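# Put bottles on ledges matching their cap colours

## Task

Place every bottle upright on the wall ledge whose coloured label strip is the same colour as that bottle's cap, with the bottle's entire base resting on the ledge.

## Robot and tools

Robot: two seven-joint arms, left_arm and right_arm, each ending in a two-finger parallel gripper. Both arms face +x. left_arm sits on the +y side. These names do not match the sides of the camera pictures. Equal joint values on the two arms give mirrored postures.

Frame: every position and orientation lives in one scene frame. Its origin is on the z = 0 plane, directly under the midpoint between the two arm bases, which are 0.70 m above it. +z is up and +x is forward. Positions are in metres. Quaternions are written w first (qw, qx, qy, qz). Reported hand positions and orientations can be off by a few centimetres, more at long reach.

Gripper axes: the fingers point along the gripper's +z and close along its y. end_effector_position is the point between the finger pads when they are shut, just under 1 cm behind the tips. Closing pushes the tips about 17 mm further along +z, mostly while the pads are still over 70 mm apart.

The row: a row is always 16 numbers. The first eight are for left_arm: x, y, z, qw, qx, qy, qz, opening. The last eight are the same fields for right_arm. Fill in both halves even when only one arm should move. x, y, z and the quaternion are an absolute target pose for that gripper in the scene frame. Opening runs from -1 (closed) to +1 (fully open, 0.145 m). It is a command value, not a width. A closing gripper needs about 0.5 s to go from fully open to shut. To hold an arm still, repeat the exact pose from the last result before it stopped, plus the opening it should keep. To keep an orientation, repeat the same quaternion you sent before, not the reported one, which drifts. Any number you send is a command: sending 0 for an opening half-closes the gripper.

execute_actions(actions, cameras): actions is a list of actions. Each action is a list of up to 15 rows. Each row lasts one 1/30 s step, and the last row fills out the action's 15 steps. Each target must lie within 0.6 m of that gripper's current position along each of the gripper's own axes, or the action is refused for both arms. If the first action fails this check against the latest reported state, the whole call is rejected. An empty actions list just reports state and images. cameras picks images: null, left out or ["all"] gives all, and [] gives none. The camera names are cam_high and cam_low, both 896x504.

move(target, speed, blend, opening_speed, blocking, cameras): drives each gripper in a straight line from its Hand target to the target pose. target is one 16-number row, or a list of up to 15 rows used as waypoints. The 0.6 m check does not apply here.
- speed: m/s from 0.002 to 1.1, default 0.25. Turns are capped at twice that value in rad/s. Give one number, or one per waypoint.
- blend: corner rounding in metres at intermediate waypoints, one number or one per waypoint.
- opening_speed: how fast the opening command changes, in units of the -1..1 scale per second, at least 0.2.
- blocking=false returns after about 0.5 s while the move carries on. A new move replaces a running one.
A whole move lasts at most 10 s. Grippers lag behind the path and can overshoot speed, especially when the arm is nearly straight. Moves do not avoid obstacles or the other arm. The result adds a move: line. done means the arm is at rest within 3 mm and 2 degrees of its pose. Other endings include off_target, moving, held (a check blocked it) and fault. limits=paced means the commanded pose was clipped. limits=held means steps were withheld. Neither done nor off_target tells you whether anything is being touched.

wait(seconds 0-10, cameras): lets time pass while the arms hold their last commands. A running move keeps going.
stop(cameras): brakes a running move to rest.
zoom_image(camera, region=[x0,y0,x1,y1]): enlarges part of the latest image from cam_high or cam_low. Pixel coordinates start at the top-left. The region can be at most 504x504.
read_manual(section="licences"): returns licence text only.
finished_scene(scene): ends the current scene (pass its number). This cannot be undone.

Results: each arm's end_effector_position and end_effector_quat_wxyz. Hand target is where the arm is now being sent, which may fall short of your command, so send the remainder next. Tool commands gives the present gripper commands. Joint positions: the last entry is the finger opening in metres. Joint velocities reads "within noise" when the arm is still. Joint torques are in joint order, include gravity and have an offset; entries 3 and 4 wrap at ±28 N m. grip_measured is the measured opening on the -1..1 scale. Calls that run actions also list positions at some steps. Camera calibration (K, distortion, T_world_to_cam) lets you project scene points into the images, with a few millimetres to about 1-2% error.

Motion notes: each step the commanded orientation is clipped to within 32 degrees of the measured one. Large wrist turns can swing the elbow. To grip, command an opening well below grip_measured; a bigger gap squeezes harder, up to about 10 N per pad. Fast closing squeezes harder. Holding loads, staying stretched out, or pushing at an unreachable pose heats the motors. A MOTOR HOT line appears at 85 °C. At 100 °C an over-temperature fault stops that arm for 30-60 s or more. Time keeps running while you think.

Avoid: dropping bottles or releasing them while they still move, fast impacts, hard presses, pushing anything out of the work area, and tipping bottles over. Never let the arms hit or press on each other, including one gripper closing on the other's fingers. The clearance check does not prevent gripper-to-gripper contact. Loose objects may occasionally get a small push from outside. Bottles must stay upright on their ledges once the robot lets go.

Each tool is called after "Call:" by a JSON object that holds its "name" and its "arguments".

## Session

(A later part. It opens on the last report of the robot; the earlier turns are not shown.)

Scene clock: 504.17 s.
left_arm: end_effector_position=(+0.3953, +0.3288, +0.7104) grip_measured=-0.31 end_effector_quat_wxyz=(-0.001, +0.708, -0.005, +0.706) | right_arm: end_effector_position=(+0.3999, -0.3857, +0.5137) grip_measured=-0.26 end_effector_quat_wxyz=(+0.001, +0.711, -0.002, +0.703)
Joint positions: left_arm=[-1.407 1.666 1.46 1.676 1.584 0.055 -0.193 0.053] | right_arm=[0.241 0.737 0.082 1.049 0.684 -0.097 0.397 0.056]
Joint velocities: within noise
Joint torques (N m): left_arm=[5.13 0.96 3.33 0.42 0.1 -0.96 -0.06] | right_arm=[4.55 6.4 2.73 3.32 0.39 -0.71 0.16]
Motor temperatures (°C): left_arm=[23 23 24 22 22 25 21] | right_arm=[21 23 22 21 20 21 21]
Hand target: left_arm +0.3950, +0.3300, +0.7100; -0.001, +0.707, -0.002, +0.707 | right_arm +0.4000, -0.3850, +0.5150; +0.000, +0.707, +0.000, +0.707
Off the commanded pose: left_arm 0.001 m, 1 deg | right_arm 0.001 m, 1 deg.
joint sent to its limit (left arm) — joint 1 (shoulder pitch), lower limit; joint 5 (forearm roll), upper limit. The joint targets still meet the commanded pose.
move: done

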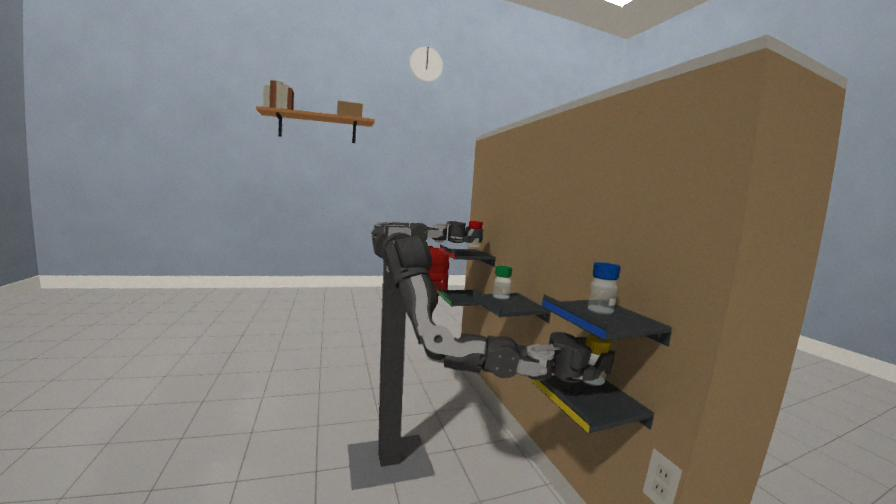

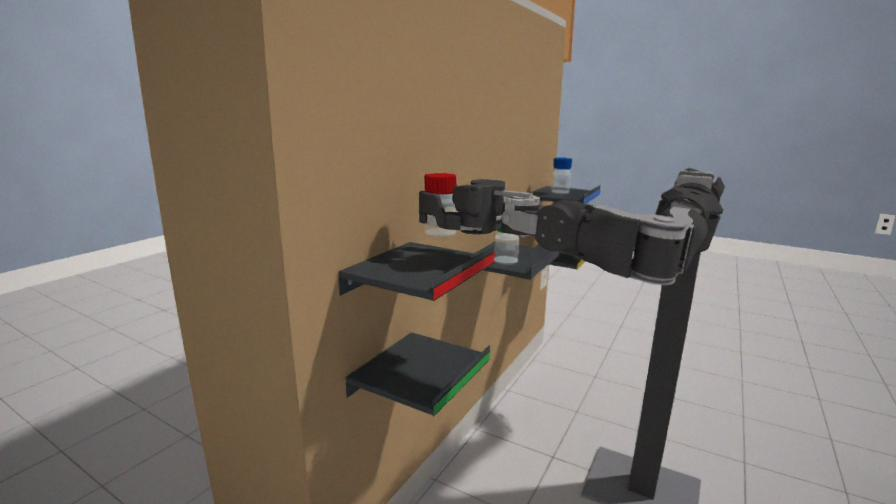

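Lower both.

Call:
{"name": "move", "arguments": {"target": [[0.395,0.33,0.692,0,0.7071,0,0.7071,-0.7,0.40,-0.385,0.497,0,0.7071,0,0.7071,-0.6],[0.395,0.33,0.682,0,0.7071,0,0.7071,-0.7,0.40,-0.385,0.487,0,0.7071,0,0.7071,-0.6]], "speed": 0.03}}

Call:
{"name": "zoom_image", "arguments": {"camera": "cam_high", "region": [500, 280, 680, 430]}}

Call:
{"name": "zoom_image", "arguments": {"camera": "cam_low", "region": [380, 150, 560, 300]}}

Scene clock: 514.73 s.
left_arm: end_effector_position=(+0.3948, +0.3292, +0.6823) grip_measured=-0.31 end_effector_quat_wxyz=(+0.002, +0.709, -0.001, +0.705) | right_arm: end_effector_position=(+0.4000, -0.3873, +0.4908) grip_measured=-0.26 end_effector_quat_wxyz=(+0.003, +0.704, -0.002, +0.711)
Joint positions: left_arm=[-1.407 1.665 1.331 1.677 1.58 -0.073 -0.193 0.053] | right_arm=[0.279 0.684 0.078 0.913 0.642 -0.212 0.452 0.056]
Joint velocities: within noise
Joint torques (N m): left_arm=[5.13 1.67 3.22 0.05 -0.05 -0.97 -0.06] | right_arm=[4.44 5.74 1.02 2.82 0.32 -0.32 0.14]
Motor temperatures (°C): left_arm=[23 23 25 22 22 25 21] | right_arm=[22 24 23 21 20 21 21]
Hand target: left_arm +0.3950, +0.3300, +0.6820; +0.000, +0.707, +0.000, +0.707 | right_arm +0.4000, -0.3849, +0.4870; +0.000, +0.707, +0.000, +0.707
Off the commanded pose: left_arm 0.001 m, 0 deg | right_arm 0.004 m, 1 deg.
move: off_target (right_arm)

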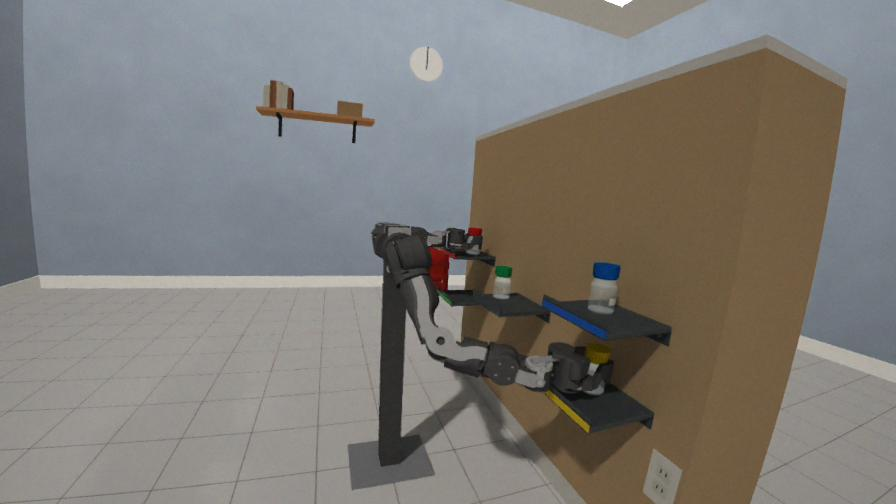

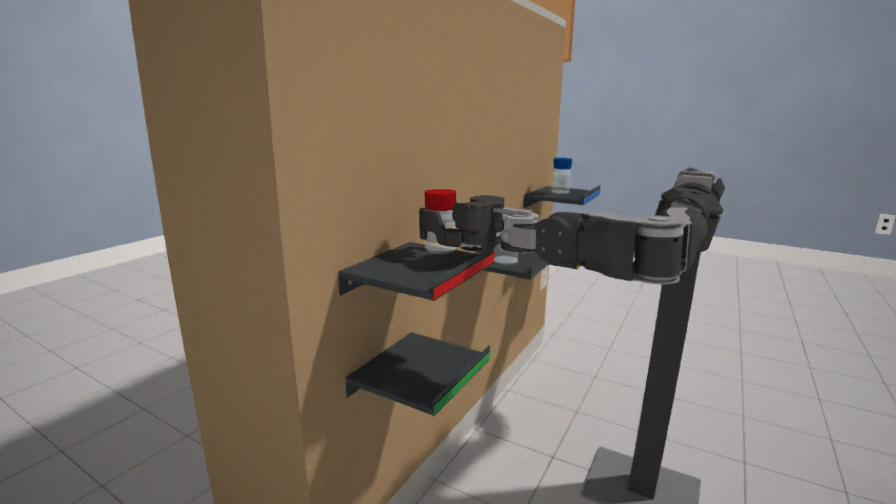

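Scaled by 2.800 from the camera's 896x504 image, which has a finer 1280x720 frame.

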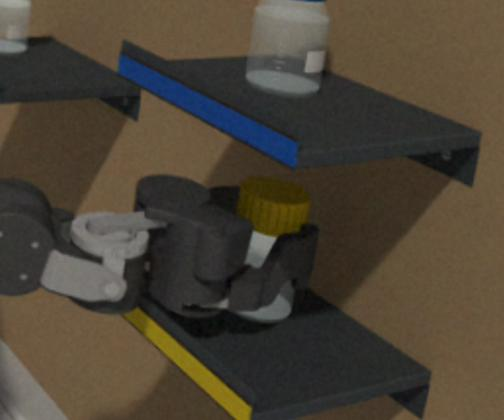

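Scaled by 2.800 from the camera's 896x504 image, which has a finer 1280x720 frame.

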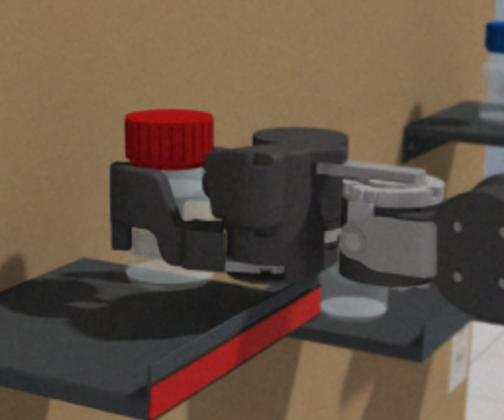

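Call:
{"name": "move", "arguments": {"target": [[0.395,0.33,0.673,0,0.7071,0,0.7071,-0.7,0.40,-0.385,0.489,0,0.7071,0,0.7071,-0.6],[0.395,0.33,0.673,0,0.7071,0,0.7071,-0.7,0.40,-0.385,0.489,0,0.7071,0,0.7071,0.5]], "speed": 0.03, "opening_speed": 0.5}}

Call:
{"name": "zoom_image", "arguments": {"camera": "cam_high", "region": [500, 280, 680, 430]}}

Call:
{"name": "zoom_image", "arguments": {"camera": "cam_low", "region": [380, 150, 560, 300]}}

Scene clock: 528.47 s.
left_arm: end_effector_position=(+0.3948, +0.3298, +0.6771) grip_measured=-0.31 end_effector_quat_wxyz=(+0.002, +0.703, +0.000, +0.711) | right_arm: end_effector_position=(+0.4002, -0.3867, +0.4907) grip_measured=+0.50 end_effector_quat_wxyz=(+0.002, +0.705, -0.002, +0.709)
Joint positions: left_arm=[-1.407 1.668 1.293 1.674 1.576 -0.128 -0.195 0.053] | right_arm=[0.278 0.684 0.078 0.917 0.642 -0.206 0.452 0.112]
Joint velocities: within noise
Joint torques (N m): left_arm=[5.13 1.91 2.36 0.03 -0.01 -0.59 -0.04] | right_arm=[4.13 6.4 1.57 4.03 0.33 -0.25 0.03]
Motor temperatures (°C): left_arm=[23 22 25 21 22 25 21] | right_arm=[22 24 22 21 20 21 21]
Hand target: left_arm +0.3950, +0.3301, +0.6730; +0.000, +0.707, +0.000, +0.707 | right_arm +0.4000, -0.3850, +0.4890; +0.000, +0.707, +0.000, +0.707
Off the commanded pose: left_arm 0.004 m, 1 deg | right_arm 0.002 m, 0 deg.
joint sent to its limit (left arm) — joint 1 (shoulder pitch), lower limit. The joint targets still meet the commanded pose.
move: off_target (left_arm)

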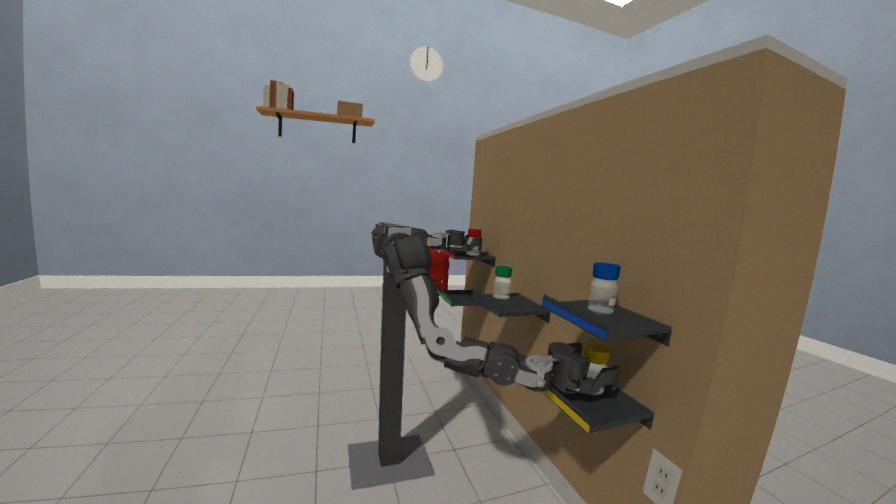

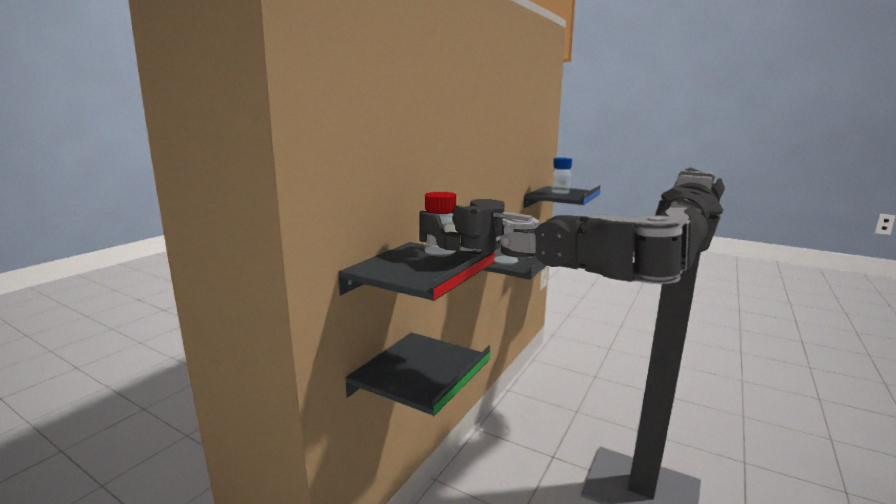

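Scaled by 2.800 from the camera's 896x504 image, which has a finer 1280x720 frame.

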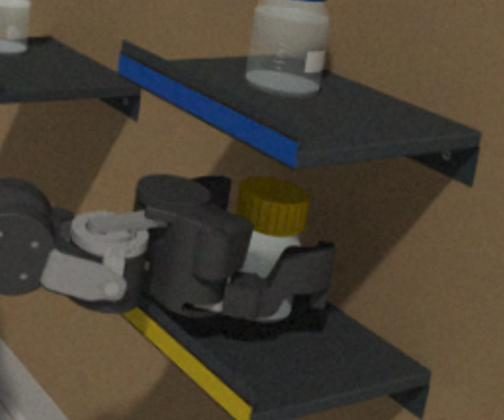

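Scaled by 2.800 from the camera's 896x504 image, which has a finer 1280x720 frame.

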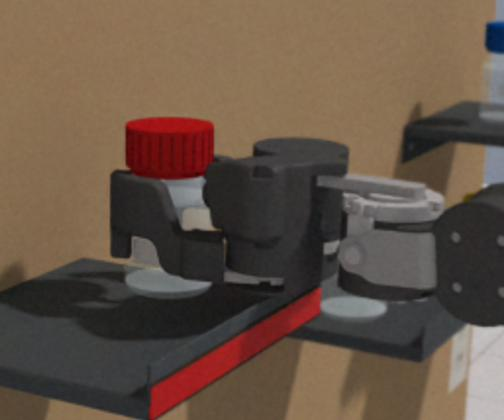

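Call:
{"name": "move", "arguments": {"target": [[0.395,0.33,0.675,0,0.7071,0,0.7071,-0.7,0.34,-0.385,0.494,0,0.7071,0,0.7071,0.5],[0.395,0.33,0.675,0,0.7071,0,0.7071,0.5,0.27,-0.37,0.497,0,0.7071,0,0.7071,0.5],[0.395,0.33,0.675,0,0.7071,0,0.7071,0.5,0.23,-0.32,0.45,0,0.7071,0,0.7071,0.5]], "speed": 0.12, "opening_speed": 0.6}}

Call:
{"name": "zoom_image", "arguments": {"camera": "cam_high", "region": [500, 280, 680, 430]}}

Call:
{"name": "zoom_image", "arguments": {"camera": "cam_low", "region": [380, 150, 560, 300]}}

Scene clock: 543.83 s.
left_arm: end_effector_position=(+0.3948, +0.3298, +0.6760) grip_measured=+0.50 end_effector_quat_wxyz=(+0.002, +0.705, -0.001, +0.709) | right_arm: end_effector_position=(+0.2297, -0.3206, +0.4490) grip_measured=+0.50 end_effector_quat_wxyz=(+0.000, +0.708, -0.003, +0.706)
Joint positions: left_arm=[-1.407 1.668 1.293 1.674 1.576 -0.12 -0.195 0.112] | right_arm=[-0.612 0.396 0.431 1.591 0.608 -0.379 0.416 0.112]
Joint velocities: within noise
Joint torques (N m): left_arm=[5.71 1.7 3.41 0.2 0.02 -0.53 -0.03] | right_arm=[-0.09 4.26 2.39 3.82 0.27 -0.5 0.07]
Motor temperatures (°C): left_arm=[23 22 25 21 22 25 21] | right_arm=[22 24 23 21 20 20 21]
Hand target: left_arm +0.3950, +0.3300, +0.6749; +0.000, +0.707, +0.000, +0.707 | right_arm +0.2299, -0.3200, +0.4499; +0.000, +0.707, +0.000, +0.707
Off the commanded pose: left_arm 0.001 m, 0 deg | right_arm 0.001 m, 0 deg.
move: done

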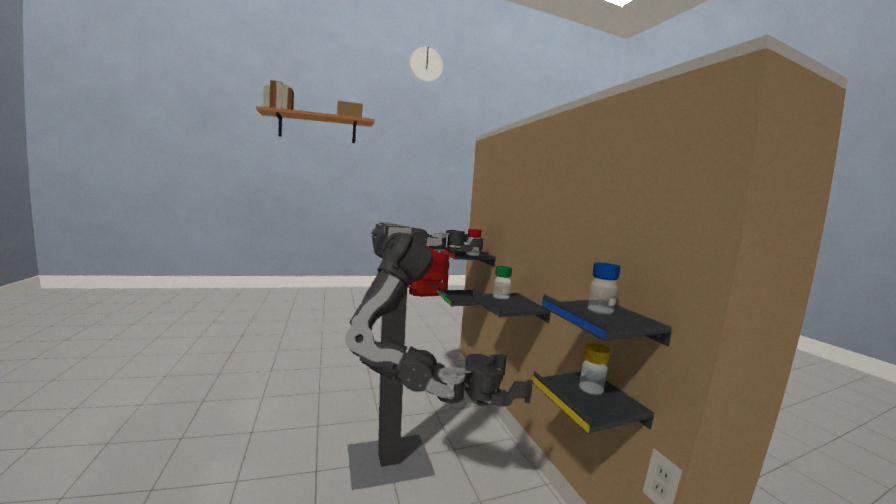

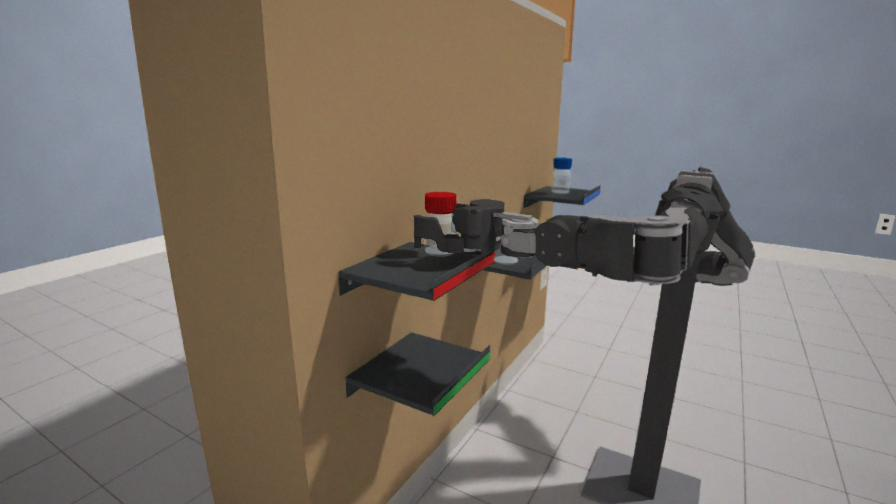

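Scaled by 2.800 from the camera's 896x504 image, which has a finer 1280x720 frame.

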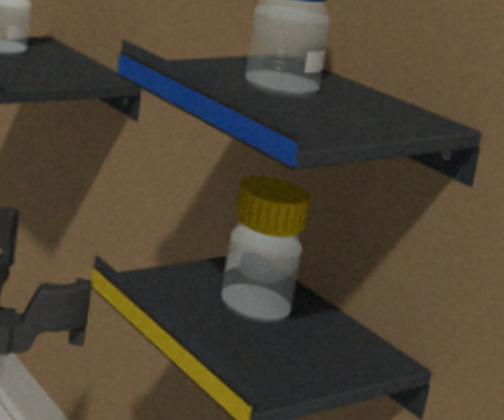

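Scaled by 2.800 from the camera's 896x504 image, which has a finer 1280x720 frame.

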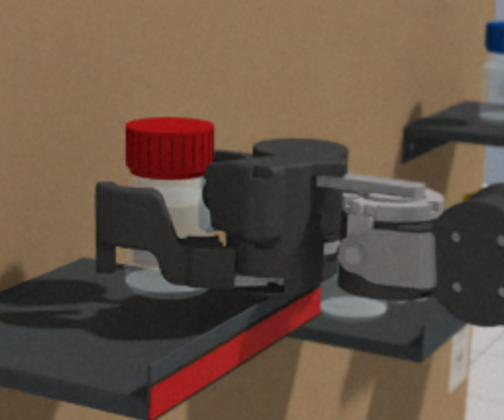

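Call:
{"name": "move", "arguments": {"target": [[0.25,0.32,0.69,0,0.7071,0,0.7071,0.5,0.2297,-0.3206,0.449,0,0.7071,0,0.7071,0.5],[0.21,0.28,0.64,0,0.7071,0,0.7071,0.5,0.2297,-0.3206,0.449,0,0.7071,0,0.7071,0.5],[0.2,0.25,0.47,0,0.7071,0,0.7071,0.5,0.2297,-0.3206,0.449,0,0.7071,0,0.7071,0.5],[0.22,0.06,0.52,0,0.7071,0,0.7071,0.7,0.2297,-0.3206,0.449,0,0.7071,0,0.7071,0.5],[0.25,0.045,0.578,0,0.7071,0,0.7071,0.7,0.2297,-0.3206,0.449,0,0.7071,0,0.7071,0.5],[0.335,0.045,0.58,0,0.7071,0,0.7071,0.7,0.2297,-0.3206,0.449,0,0.7071,0,0.7071,0.5]], "speed": 0.16}}

Call:
{"name": "zoom_image", "arguments": {"camera": "cam_high", "region": [420, 220, 560, 340]}}

Call:
{"name": "zoom_image", "arguments": {"camera": "cam_low", "region": [400, 150, 600, 300]}}

Scene clock: 564.53 s.
left_arm: end_effector_position=(+0.3349, +0.0448, +0.5833) grip_measured=+0.70 end_effector_quat_wxyz=(+0.002, +0.703, +0.000, +0.711) | right_arm: end_effector_position=(+0.2296, -0.3210, +0.4491) grip_measured=+0.50 end_effector_quat_wxyz=(+0.001, +0.708, -0.003, +0.707)
Joint positions: left_arm=[-0.022 -0.165 -0.471 2.013 -0.179 0.48 -0.385 0.125] | right_arm=[-0.612 0.397 0.431 1.589 0.607 -0.383 0.416 0.112]
Joint velocities: within noise
Joint torques (N m): left_arm=[3.68 -2.28 -1.03 3.86 0.02 -0.5 -0.02] | right_arm=[0.04 4.34 2.07 2.89 0.31 -0.48 0.16]
Motor temperatures (°C): left_arm=[23 22 25 21 22 25 21] | right_arm=[21 24 23 21 20 21 21]
Hand target: left_arm +0.3350, +0.0450, +0.5799; +0.000, +0.707, +0.000, +0.707 | right_arm +0.2296, -0.3206, +0.4489; +0.000, +0.707, +0.000, +0.707
Off the commanded pose: left_arm 0.003 m, 1 deg | right_arm 0.000 m, 0 deg.
joint read past its limit (left arm) — joint 2 (shoulder roll), lower limit.
joint sent to its limit (left arm) — joint 2 (shoulder roll), lower limit. The joint targets still meet the commanded pose.
move: done

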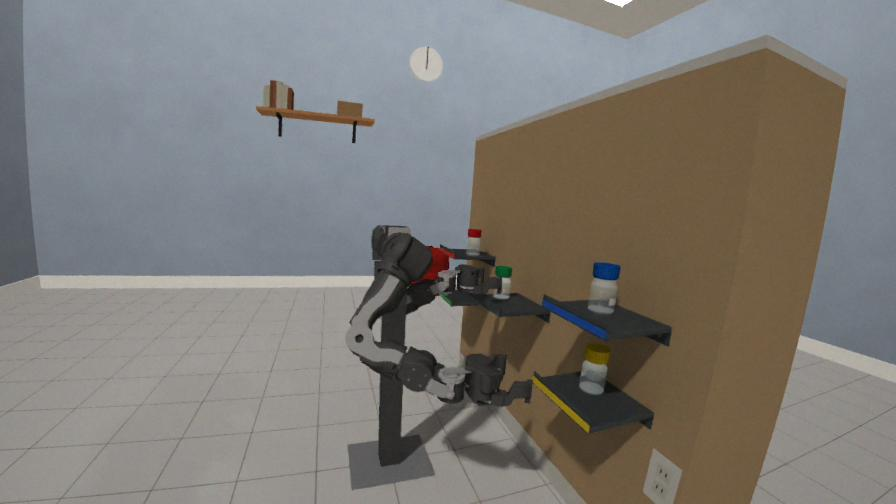

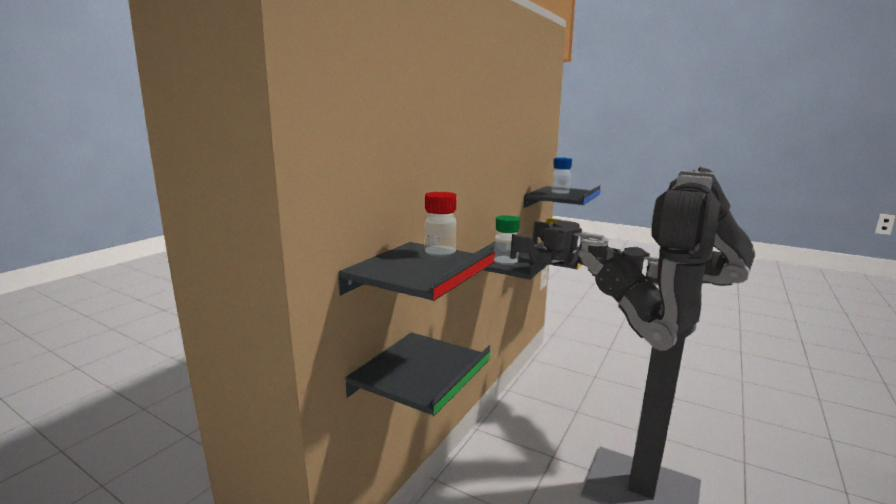

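Scaled by 3.600 from the camera's 896x504 image, which has a finer 1280x720 frame.

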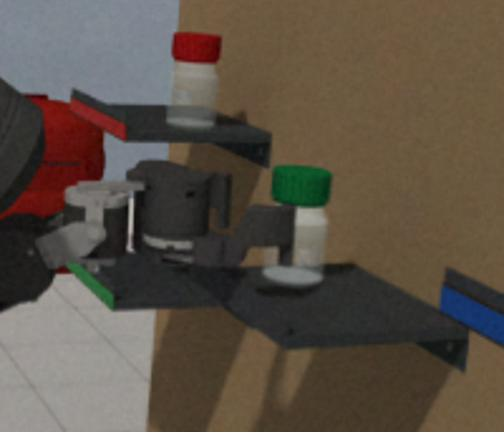

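Scaled by 2.520 from the camera's 896x504 image, which has a finer 1280x720 frame.

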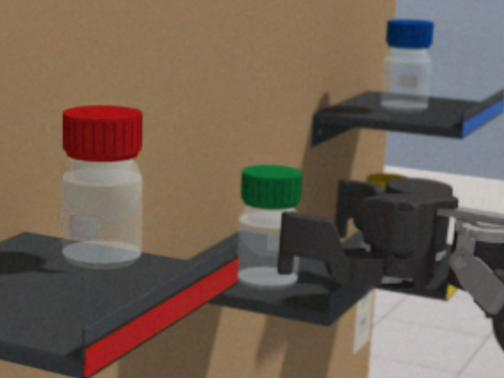

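Call:
{"name": "move", "arguments": {"target": [[0.38,0.045,0.58,0,0.7071,0,0.7071,0.7,0.2297,-0.3206,0.449,0,0.7071,0,0.7071,0.5],[0.38,0.045,0.58,0,0.7071,0,0.7071,-0.6,0.2297,-0.3206,0.449,0,0.7071,0,0.7071,0.5]], "speed": 0.08, "opening_speed": 0.8}}

Call:
{"name": "zoom_image", "arguments": {"camera": "cam_low", "region": [400, 150, 600, 300]}}

Scene clock: 577.80 s.
left_arm: end_effector_position=(+0.3797, +0.0449, +0.5831) grip_measured=-0.27 end_effector_quat_wxyz=(+0.001, +0.704, +0.001, +0.710) | right_arm: end_effector_position=(+0.2296, -0.3210, +0.4491) grip_measured=+0.50 end_effector_quat_wxyz=(+0.001, +0.708, -0.003, +0.707)
Joint positions: left_arm=[0.178 -0.165 -0.404 1.818 -0.09 0.467 -0.386 0.055] | right_arm=[-0.612 0.397 0.431 1.589 0.607 -0.383 0.416 0.112]
Joint velocities: within noise
Joint torques (N m): left_arm=[5.26 -2.25 -0.68 3.99 0 -0.66 0.08] | right_arm=[0.07 4.39 2.04 2.92 0.34 -0.5 0.15]
Motor temperatures (°C): left_arm=[23 22 25 22 21 25 21] | right_arm=[21 24 23 21 20 21 21]
Hand target: left_arm +0.3799, +0.0450, +0.5800; +0.000, +0.707, +0.000, +0.707 | right_arm +0.2296, -0.3206, +0.4489; +0.000, +0.707, +0.000, +0.707
Off the commanded pose: left_arm 0.003 m, 0 deg | right_arm 0.000 m, 0 deg.
joint read past its limit (left arm) — joint 2 (shoulder roll), lower limit.
joint sent to its limit (left arm) — joint 2 (shoulder roll), lower limit. The joint targets still meet the commanded pose.
move: done

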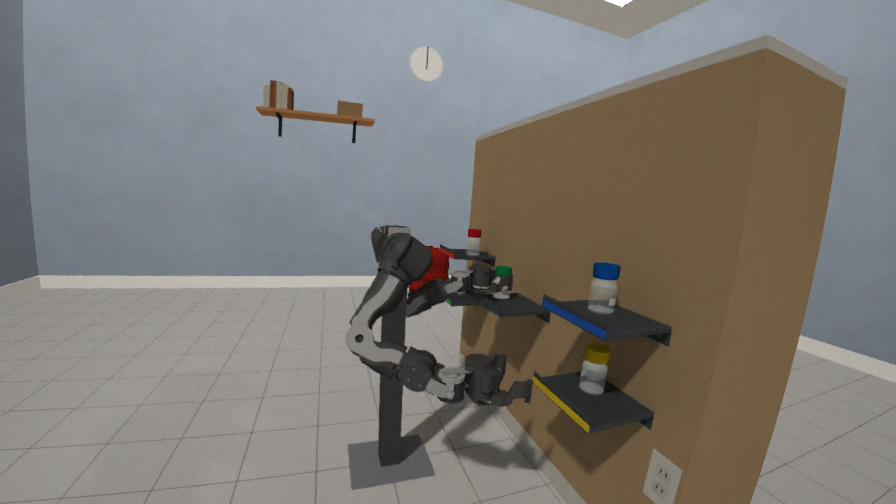

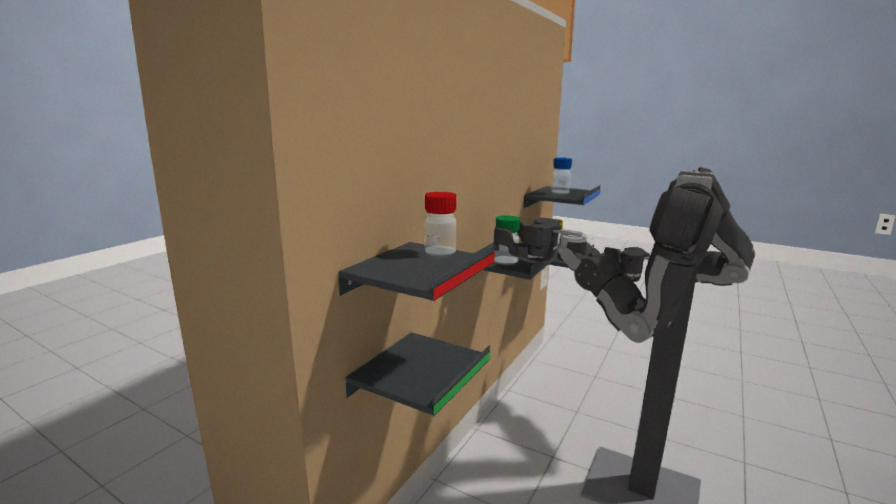

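Scaled by 2.520 from the camera's 896x504 image, which has a finer 1280x720 frame.

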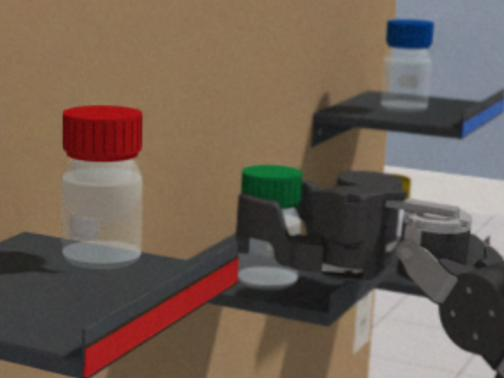

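Call:
{"name": "move", "arguments": {"target": [[0.38,0.045,0.625,0,0.7071,0,0.7071,-0.6,0.2297,-0.3206,0.449,0,0.7071,0,0.7071,0.5],[0.23,0.05,0.62,0,0.7071,0,0.7071,-0.6,0.2297,-0.3206,0.449,0,0.7071,0,0.7071,0.5],[0.21,0.22,0.52,0,0.7071,0,0.7071,-0.6,0.2297,-0.3206,0.449,0,0.7071,0,0.7071,0.5],[0.22,0.345,0.522,0,0.7071,0,0.7071,-0.6,0.2297,-0.3206,0.449,0,0.7071,0,0.7071,0.5],[0.395,0.345,0.522,0,0.7071,0,0.7071,-0.6,0.2297,-0.3206,0.449,0,0.7071,0,0.7071,0.5],[0.395,0.345,0.497,0,0.7071,0,0.7071,-0.6,0.2297,-0.3206,0.449,0,0.7071,0,0.7071,0.5]], "speed": [0.12,0.15,0.17,0.15,0.15,0.06]}}

Call:
{"name": "move", "arguments": {"target": [0.395,0.345,0.481,0,0.7071,0,0.7071,-0.6,0.2297,-0.3206,0.449,0,0.7071,0,0.7071,0.5], "speed": 0.03}}

Call:
{"name": "zoom_image", "arguments": {"camera": "cam_low", "region": [330, 230, 530, 420]}}

Scene clock: 598.40 s.
left_arm: end_effector_position=(+0.3941, +0.3461, +0.4951) grip_measured=-0.27 end_effector_quat_wxyz=(-0.002, +0.711, +0.001, +0.703) | right_arm: end_effector_position=(+0.2296, -0.3210, +0.4492) grip_measured=+0.50 end_effector_quat_wxyz=(+0.001, +0.708, -0.002, +0.707)
Joint positions: left_arm=[0.217 0.94 -0.432 1.195 1.025 -0.332 0.066 0.055] | right_arm=[-0.612 0.397 0.431 1.589 0.607 -0.383 0.416 0.112]
Joint velocities: within noise
Joint torques (N m): left_arm=[6.9 5.66 2.73 2.5 0.16 -0.94 0.24] | right_arm=[0.09 4.39 2.1 2.91 0.36 -0.49 0.14]
Motor temperatures (°C): left_arm=[23 22 24 22 21 25 21] | right_arm=[21 24 23 21 20 21 21]
Hand target: left_arm +0.3949, +0.3450, +0.4969; +0.000, +0.707, +0.000, +0.707 | right_arm +0.2297, -0.3206, +0.4489; +0.000, +0.707, +0.000, +0.707
Off the commanded pose: left_arm 0.002 m, 1 deg | right_arm 0.000 m, 0 deg.
move: done

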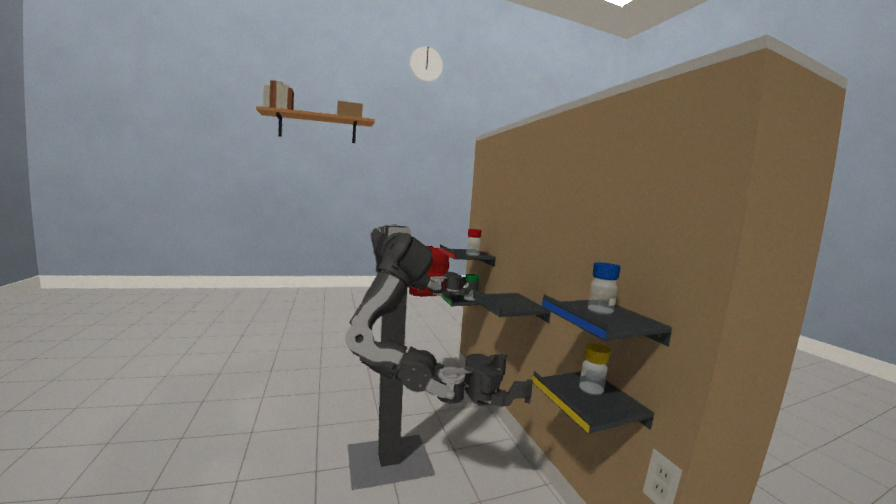

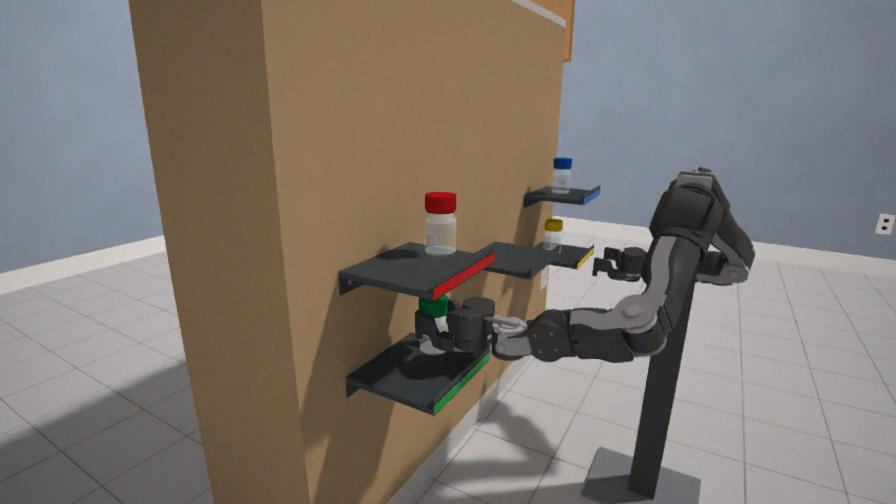

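Scene clock: 599.37 s.
left_arm: end_effector_position=(+0.3969, +0.3471, +0.4933) grip_measured=-0.27 end_effector_quat_wxyz=(-0.002, +0.691, +0.002, +0.723) | right_arm: end_effector_position=(+0.2296, -0.3210, +0.4492) grip_measured=+0.50 end_effector_quat_wxyz=(+0.001, +0.708, -0.002, +0.707)
Joint positions: left_arm=[0.251 0.908 -0.467 1.125 1.025 -0.42 0.092 0.055] | right_arm=[-0.612 0.397 0.431 1.589 0.607 -0.383 0.416 0.112]
Joint velocities: within noise
Joint torques (N m): left_arm=[4.55 5.42 0.46 1.69 0.1 0.13 0.14] | right_arm=[-0.07 4.26 2.06 2.8 0.36 -0.49 0.17]
Motor temperatures (°C): left_arm=[23 22 24 22 21 25 21] | right_arm=[21 24 23 21 20 21 21]
Hand target: left_arm +0.3946, +0.3449, +0.4811; +0.000, +0.707, +0.000, +0.707 | right_arm +0.2297, -0.3206, +0.4489; +0.000, +0.707, +0.000, +0.707
Off the commanded pose: left_arm 0.013 m, 3 deg | right_arm 0.000 m, 0 deg.
move: off_target (left_arm)

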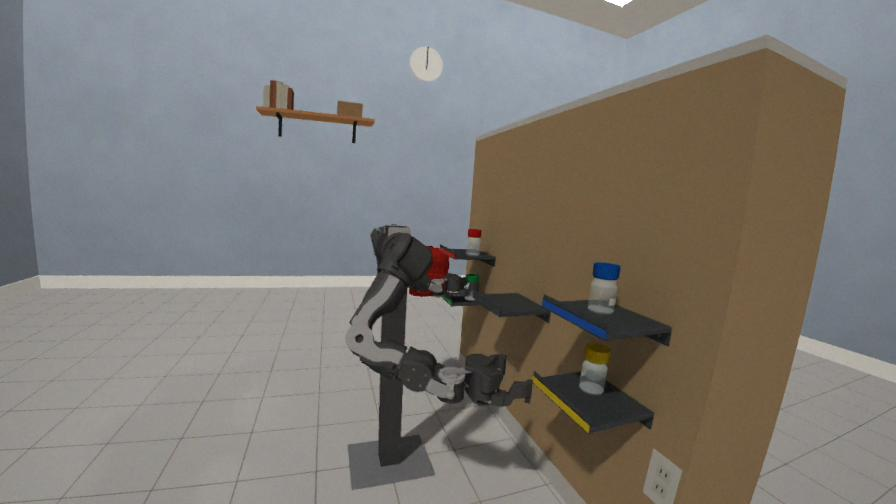

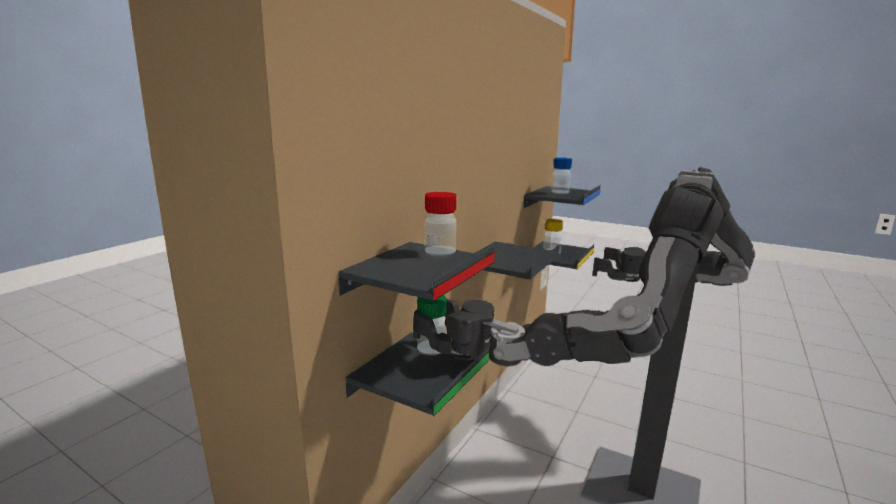

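Scaled by 2.520 from the camera's 896x504 image, which has a finer 1280x720 frame.

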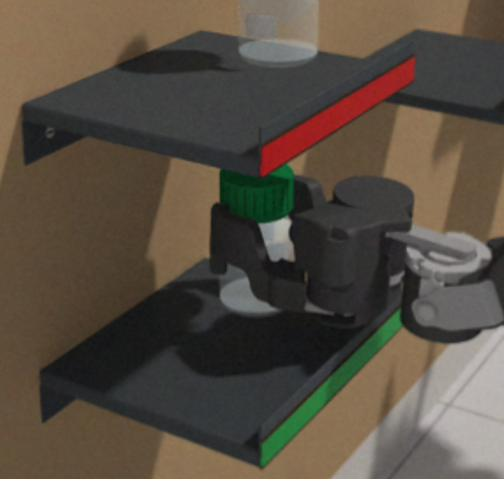

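Call:
{"name": "move", "arguments": {"target": [[0.395,0.345,0.492,0,0.7071,0,0.7071,-0.6,0.2297,-0.3206,0.449,0,0.7071,0,0.7071,0.5],[0.395,0.345,0.492,0,0.7071,0,0.7071,0.5,0.2297,-0.3206,0.449,0,0.7071,0,0.7071,0.5]], "speed": 0.04, "opening_speed": 0.5}}

Call:
{"name": "move", "arguments": {"target": [0.25,0.335,0.505,0,0.7071,0,0.7071,0.5,0.2297,-0.3206,0.449,0,0.7071,0,0.7071,0.5], "speed": 0.12}}

Call:
{"name": "zoom_image", "arguments": {"camera": "cam_low", "region": [330, 180, 530, 420]}}

Call:
{"name": "zoom_image", "arguments": {"camera": "cam_high", "region": [420, 200, 680, 430]}}

Scene clock: 611.67 s.
left_arm: end_effector_position=(+0.3959, +0.3453, +0.4942) grip_measured=+0.50 end_effector_quat_wxyz=(+0.000, +0.704, +0.000, +0.710) | right_arm: end_effector_position=(+0.2296, -0.3210, +0.4492) grip_measured=+0.50 end_effector_quat_wxyz=(+0.001, +0.708, -0.002, +0.707)
Joint positions: left_arm=[0.244 0.937 -0.475 1.167 1.042 -0.374 0.074 0.112] | right_arm=[-0.612 0.397 0.431 1.589 0.607 -0.383 0.416 0.112]
Joint velocities: within noise
Joint torques (N m): left_arm=[5.08 6.71 2.26 3.48 0.18 -0.53 -0.01] | right_arm=[0.09 4.31 2.14 2.93 0.36 -0.49 0.15]
Motor temperatures (°C): left_arm=[23 23 24 22 21 25 21] | right_arm=[21 24 23 21 20 21 21]
Hand target: left_arm +0.3950, +0.3451, +0.4920; +0.000, +0.707, +0.000, +0.707 | right_arm +0.2297, -0.3206, +0.4489; +0.000, +0.707, +0.000, +0.707
Off the commanded pose: left_arm 0.002 m, 0 deg | right_arm 0.000 m, 0 deg.
move: done

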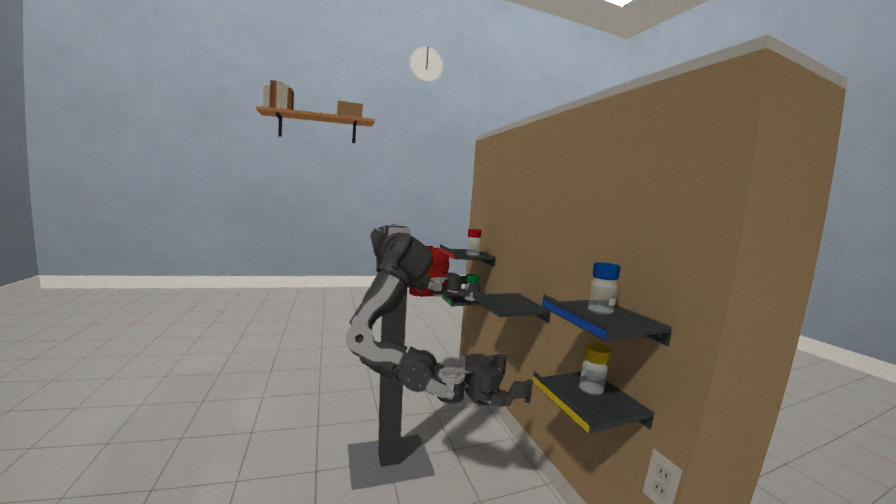

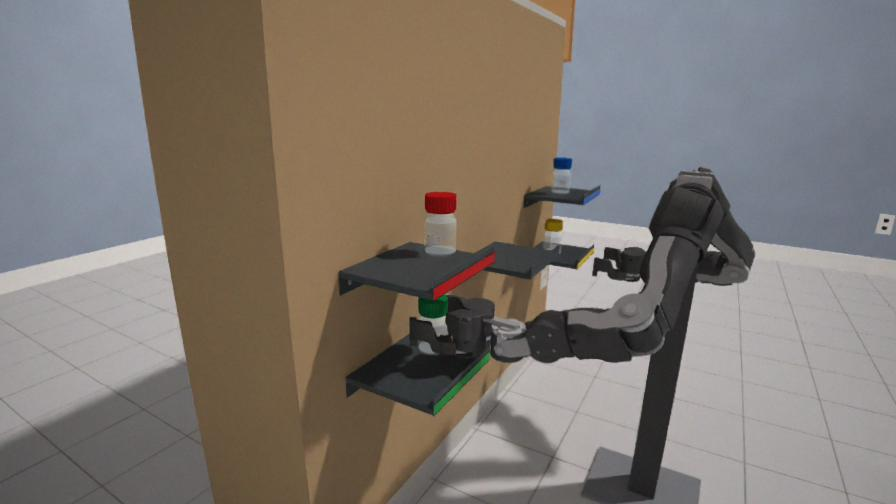

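Scene clock: 613.23 s.
left_arm: end_effector_position=(+0.2496, +0.3363, +0.5041) grip_measured=+0.50 end_effector_quat_wxyz=(-0.002, +0.708, +0.002, +0.706) | right_arm: end_effector_position=(+0.2296, -0.3210, +0.4492) grip_measured=+0.50 end_effector_quat_wxyz=(+0.001, +0.708, -0.002, +0.707)
Joint positions: left_arm=[-1.027 1.225 0.177 1.759 1.111 -0.786 -0.172 0.112] | right_arm=[-0.612 0.397 0.431 1.589 0.607 -0.383 0.416 0.112]
Joint velocities: within noise
Joint torques (N m): left_arm=[1.36 4.02 2.37 2.51 0.02 -0.68 0.2] | right_arm=[0.12 4.42 2.18 2.91 0.34 -0.47 0.16]
Motor temperatures (°C): left_arm=[23 23 24 22 21 25 21] | right_arm=[21 24 23 21 20 21 21]
Hand target: left_arm +0.2500, +0.3350, +0.5050; +0.000, +0.707, +0.000, +0.707 | right_arm +0.2297, -0.3206, +0.4489; +0.000, +0.707, +0.000, +0.707
Off the commanded pose: left_arm 0.002 m, 0 deg | right_arm 0.000 m, 0 deg.
joint sent to its limit (left arm) — joint 6 (wrist pitch), lower limit. The joint targets still meet the commanded pose.
move: done

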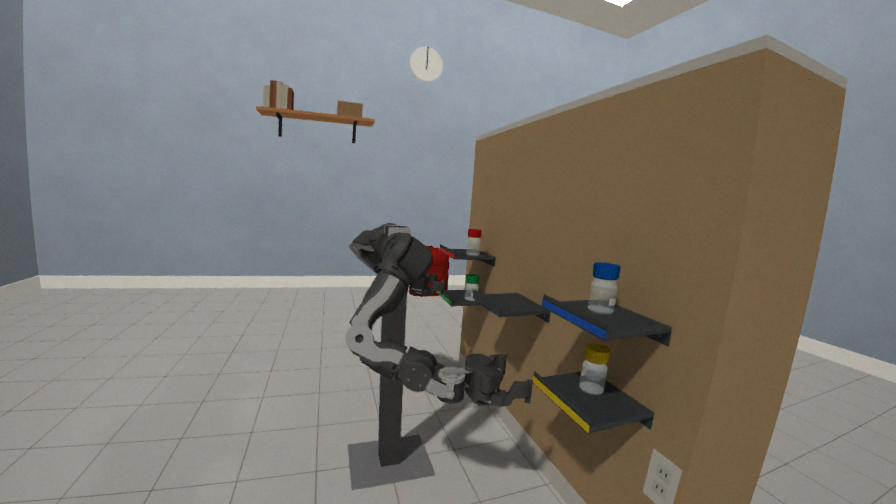

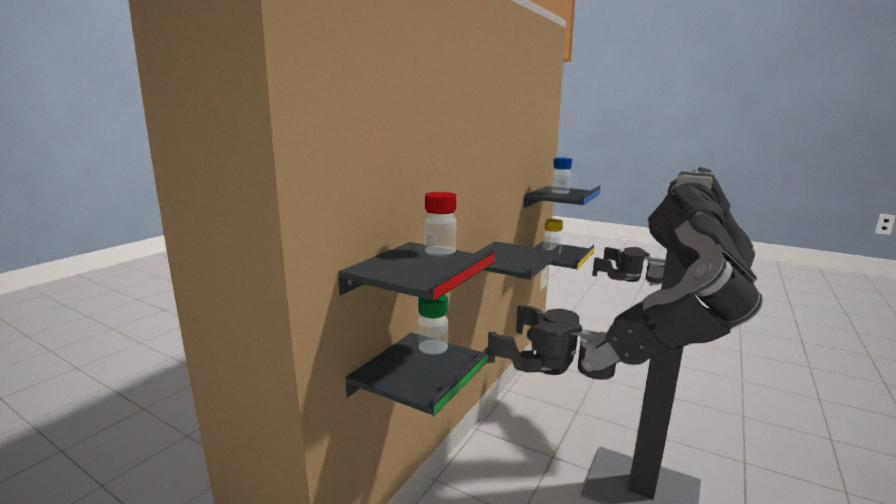

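Scaled by 2.100 from the camera's 896x504 image, which has a finer 1280x720 frame.

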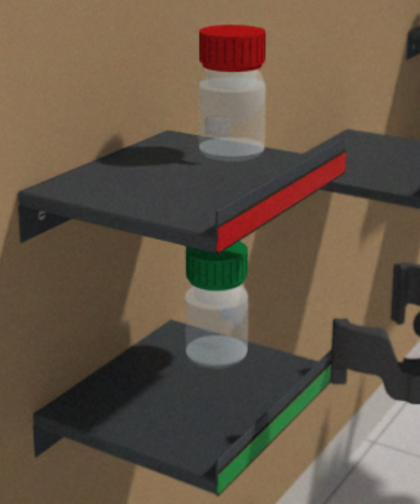

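Scaled by 1.938 from the camera's 896x504 image, which has a finer 1280x720 frame.

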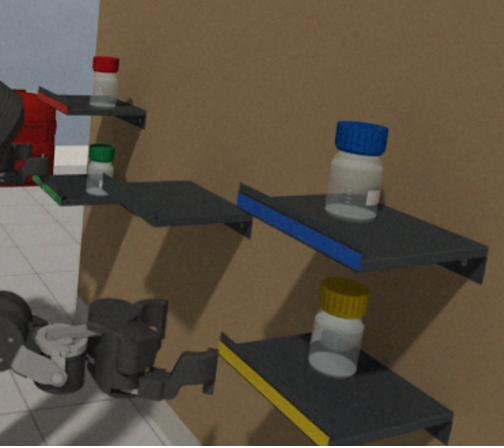

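All placed.

Call:
{"name": "finished_scene", "arguments": {"scene": 2}}

The scene is finished: the task was done.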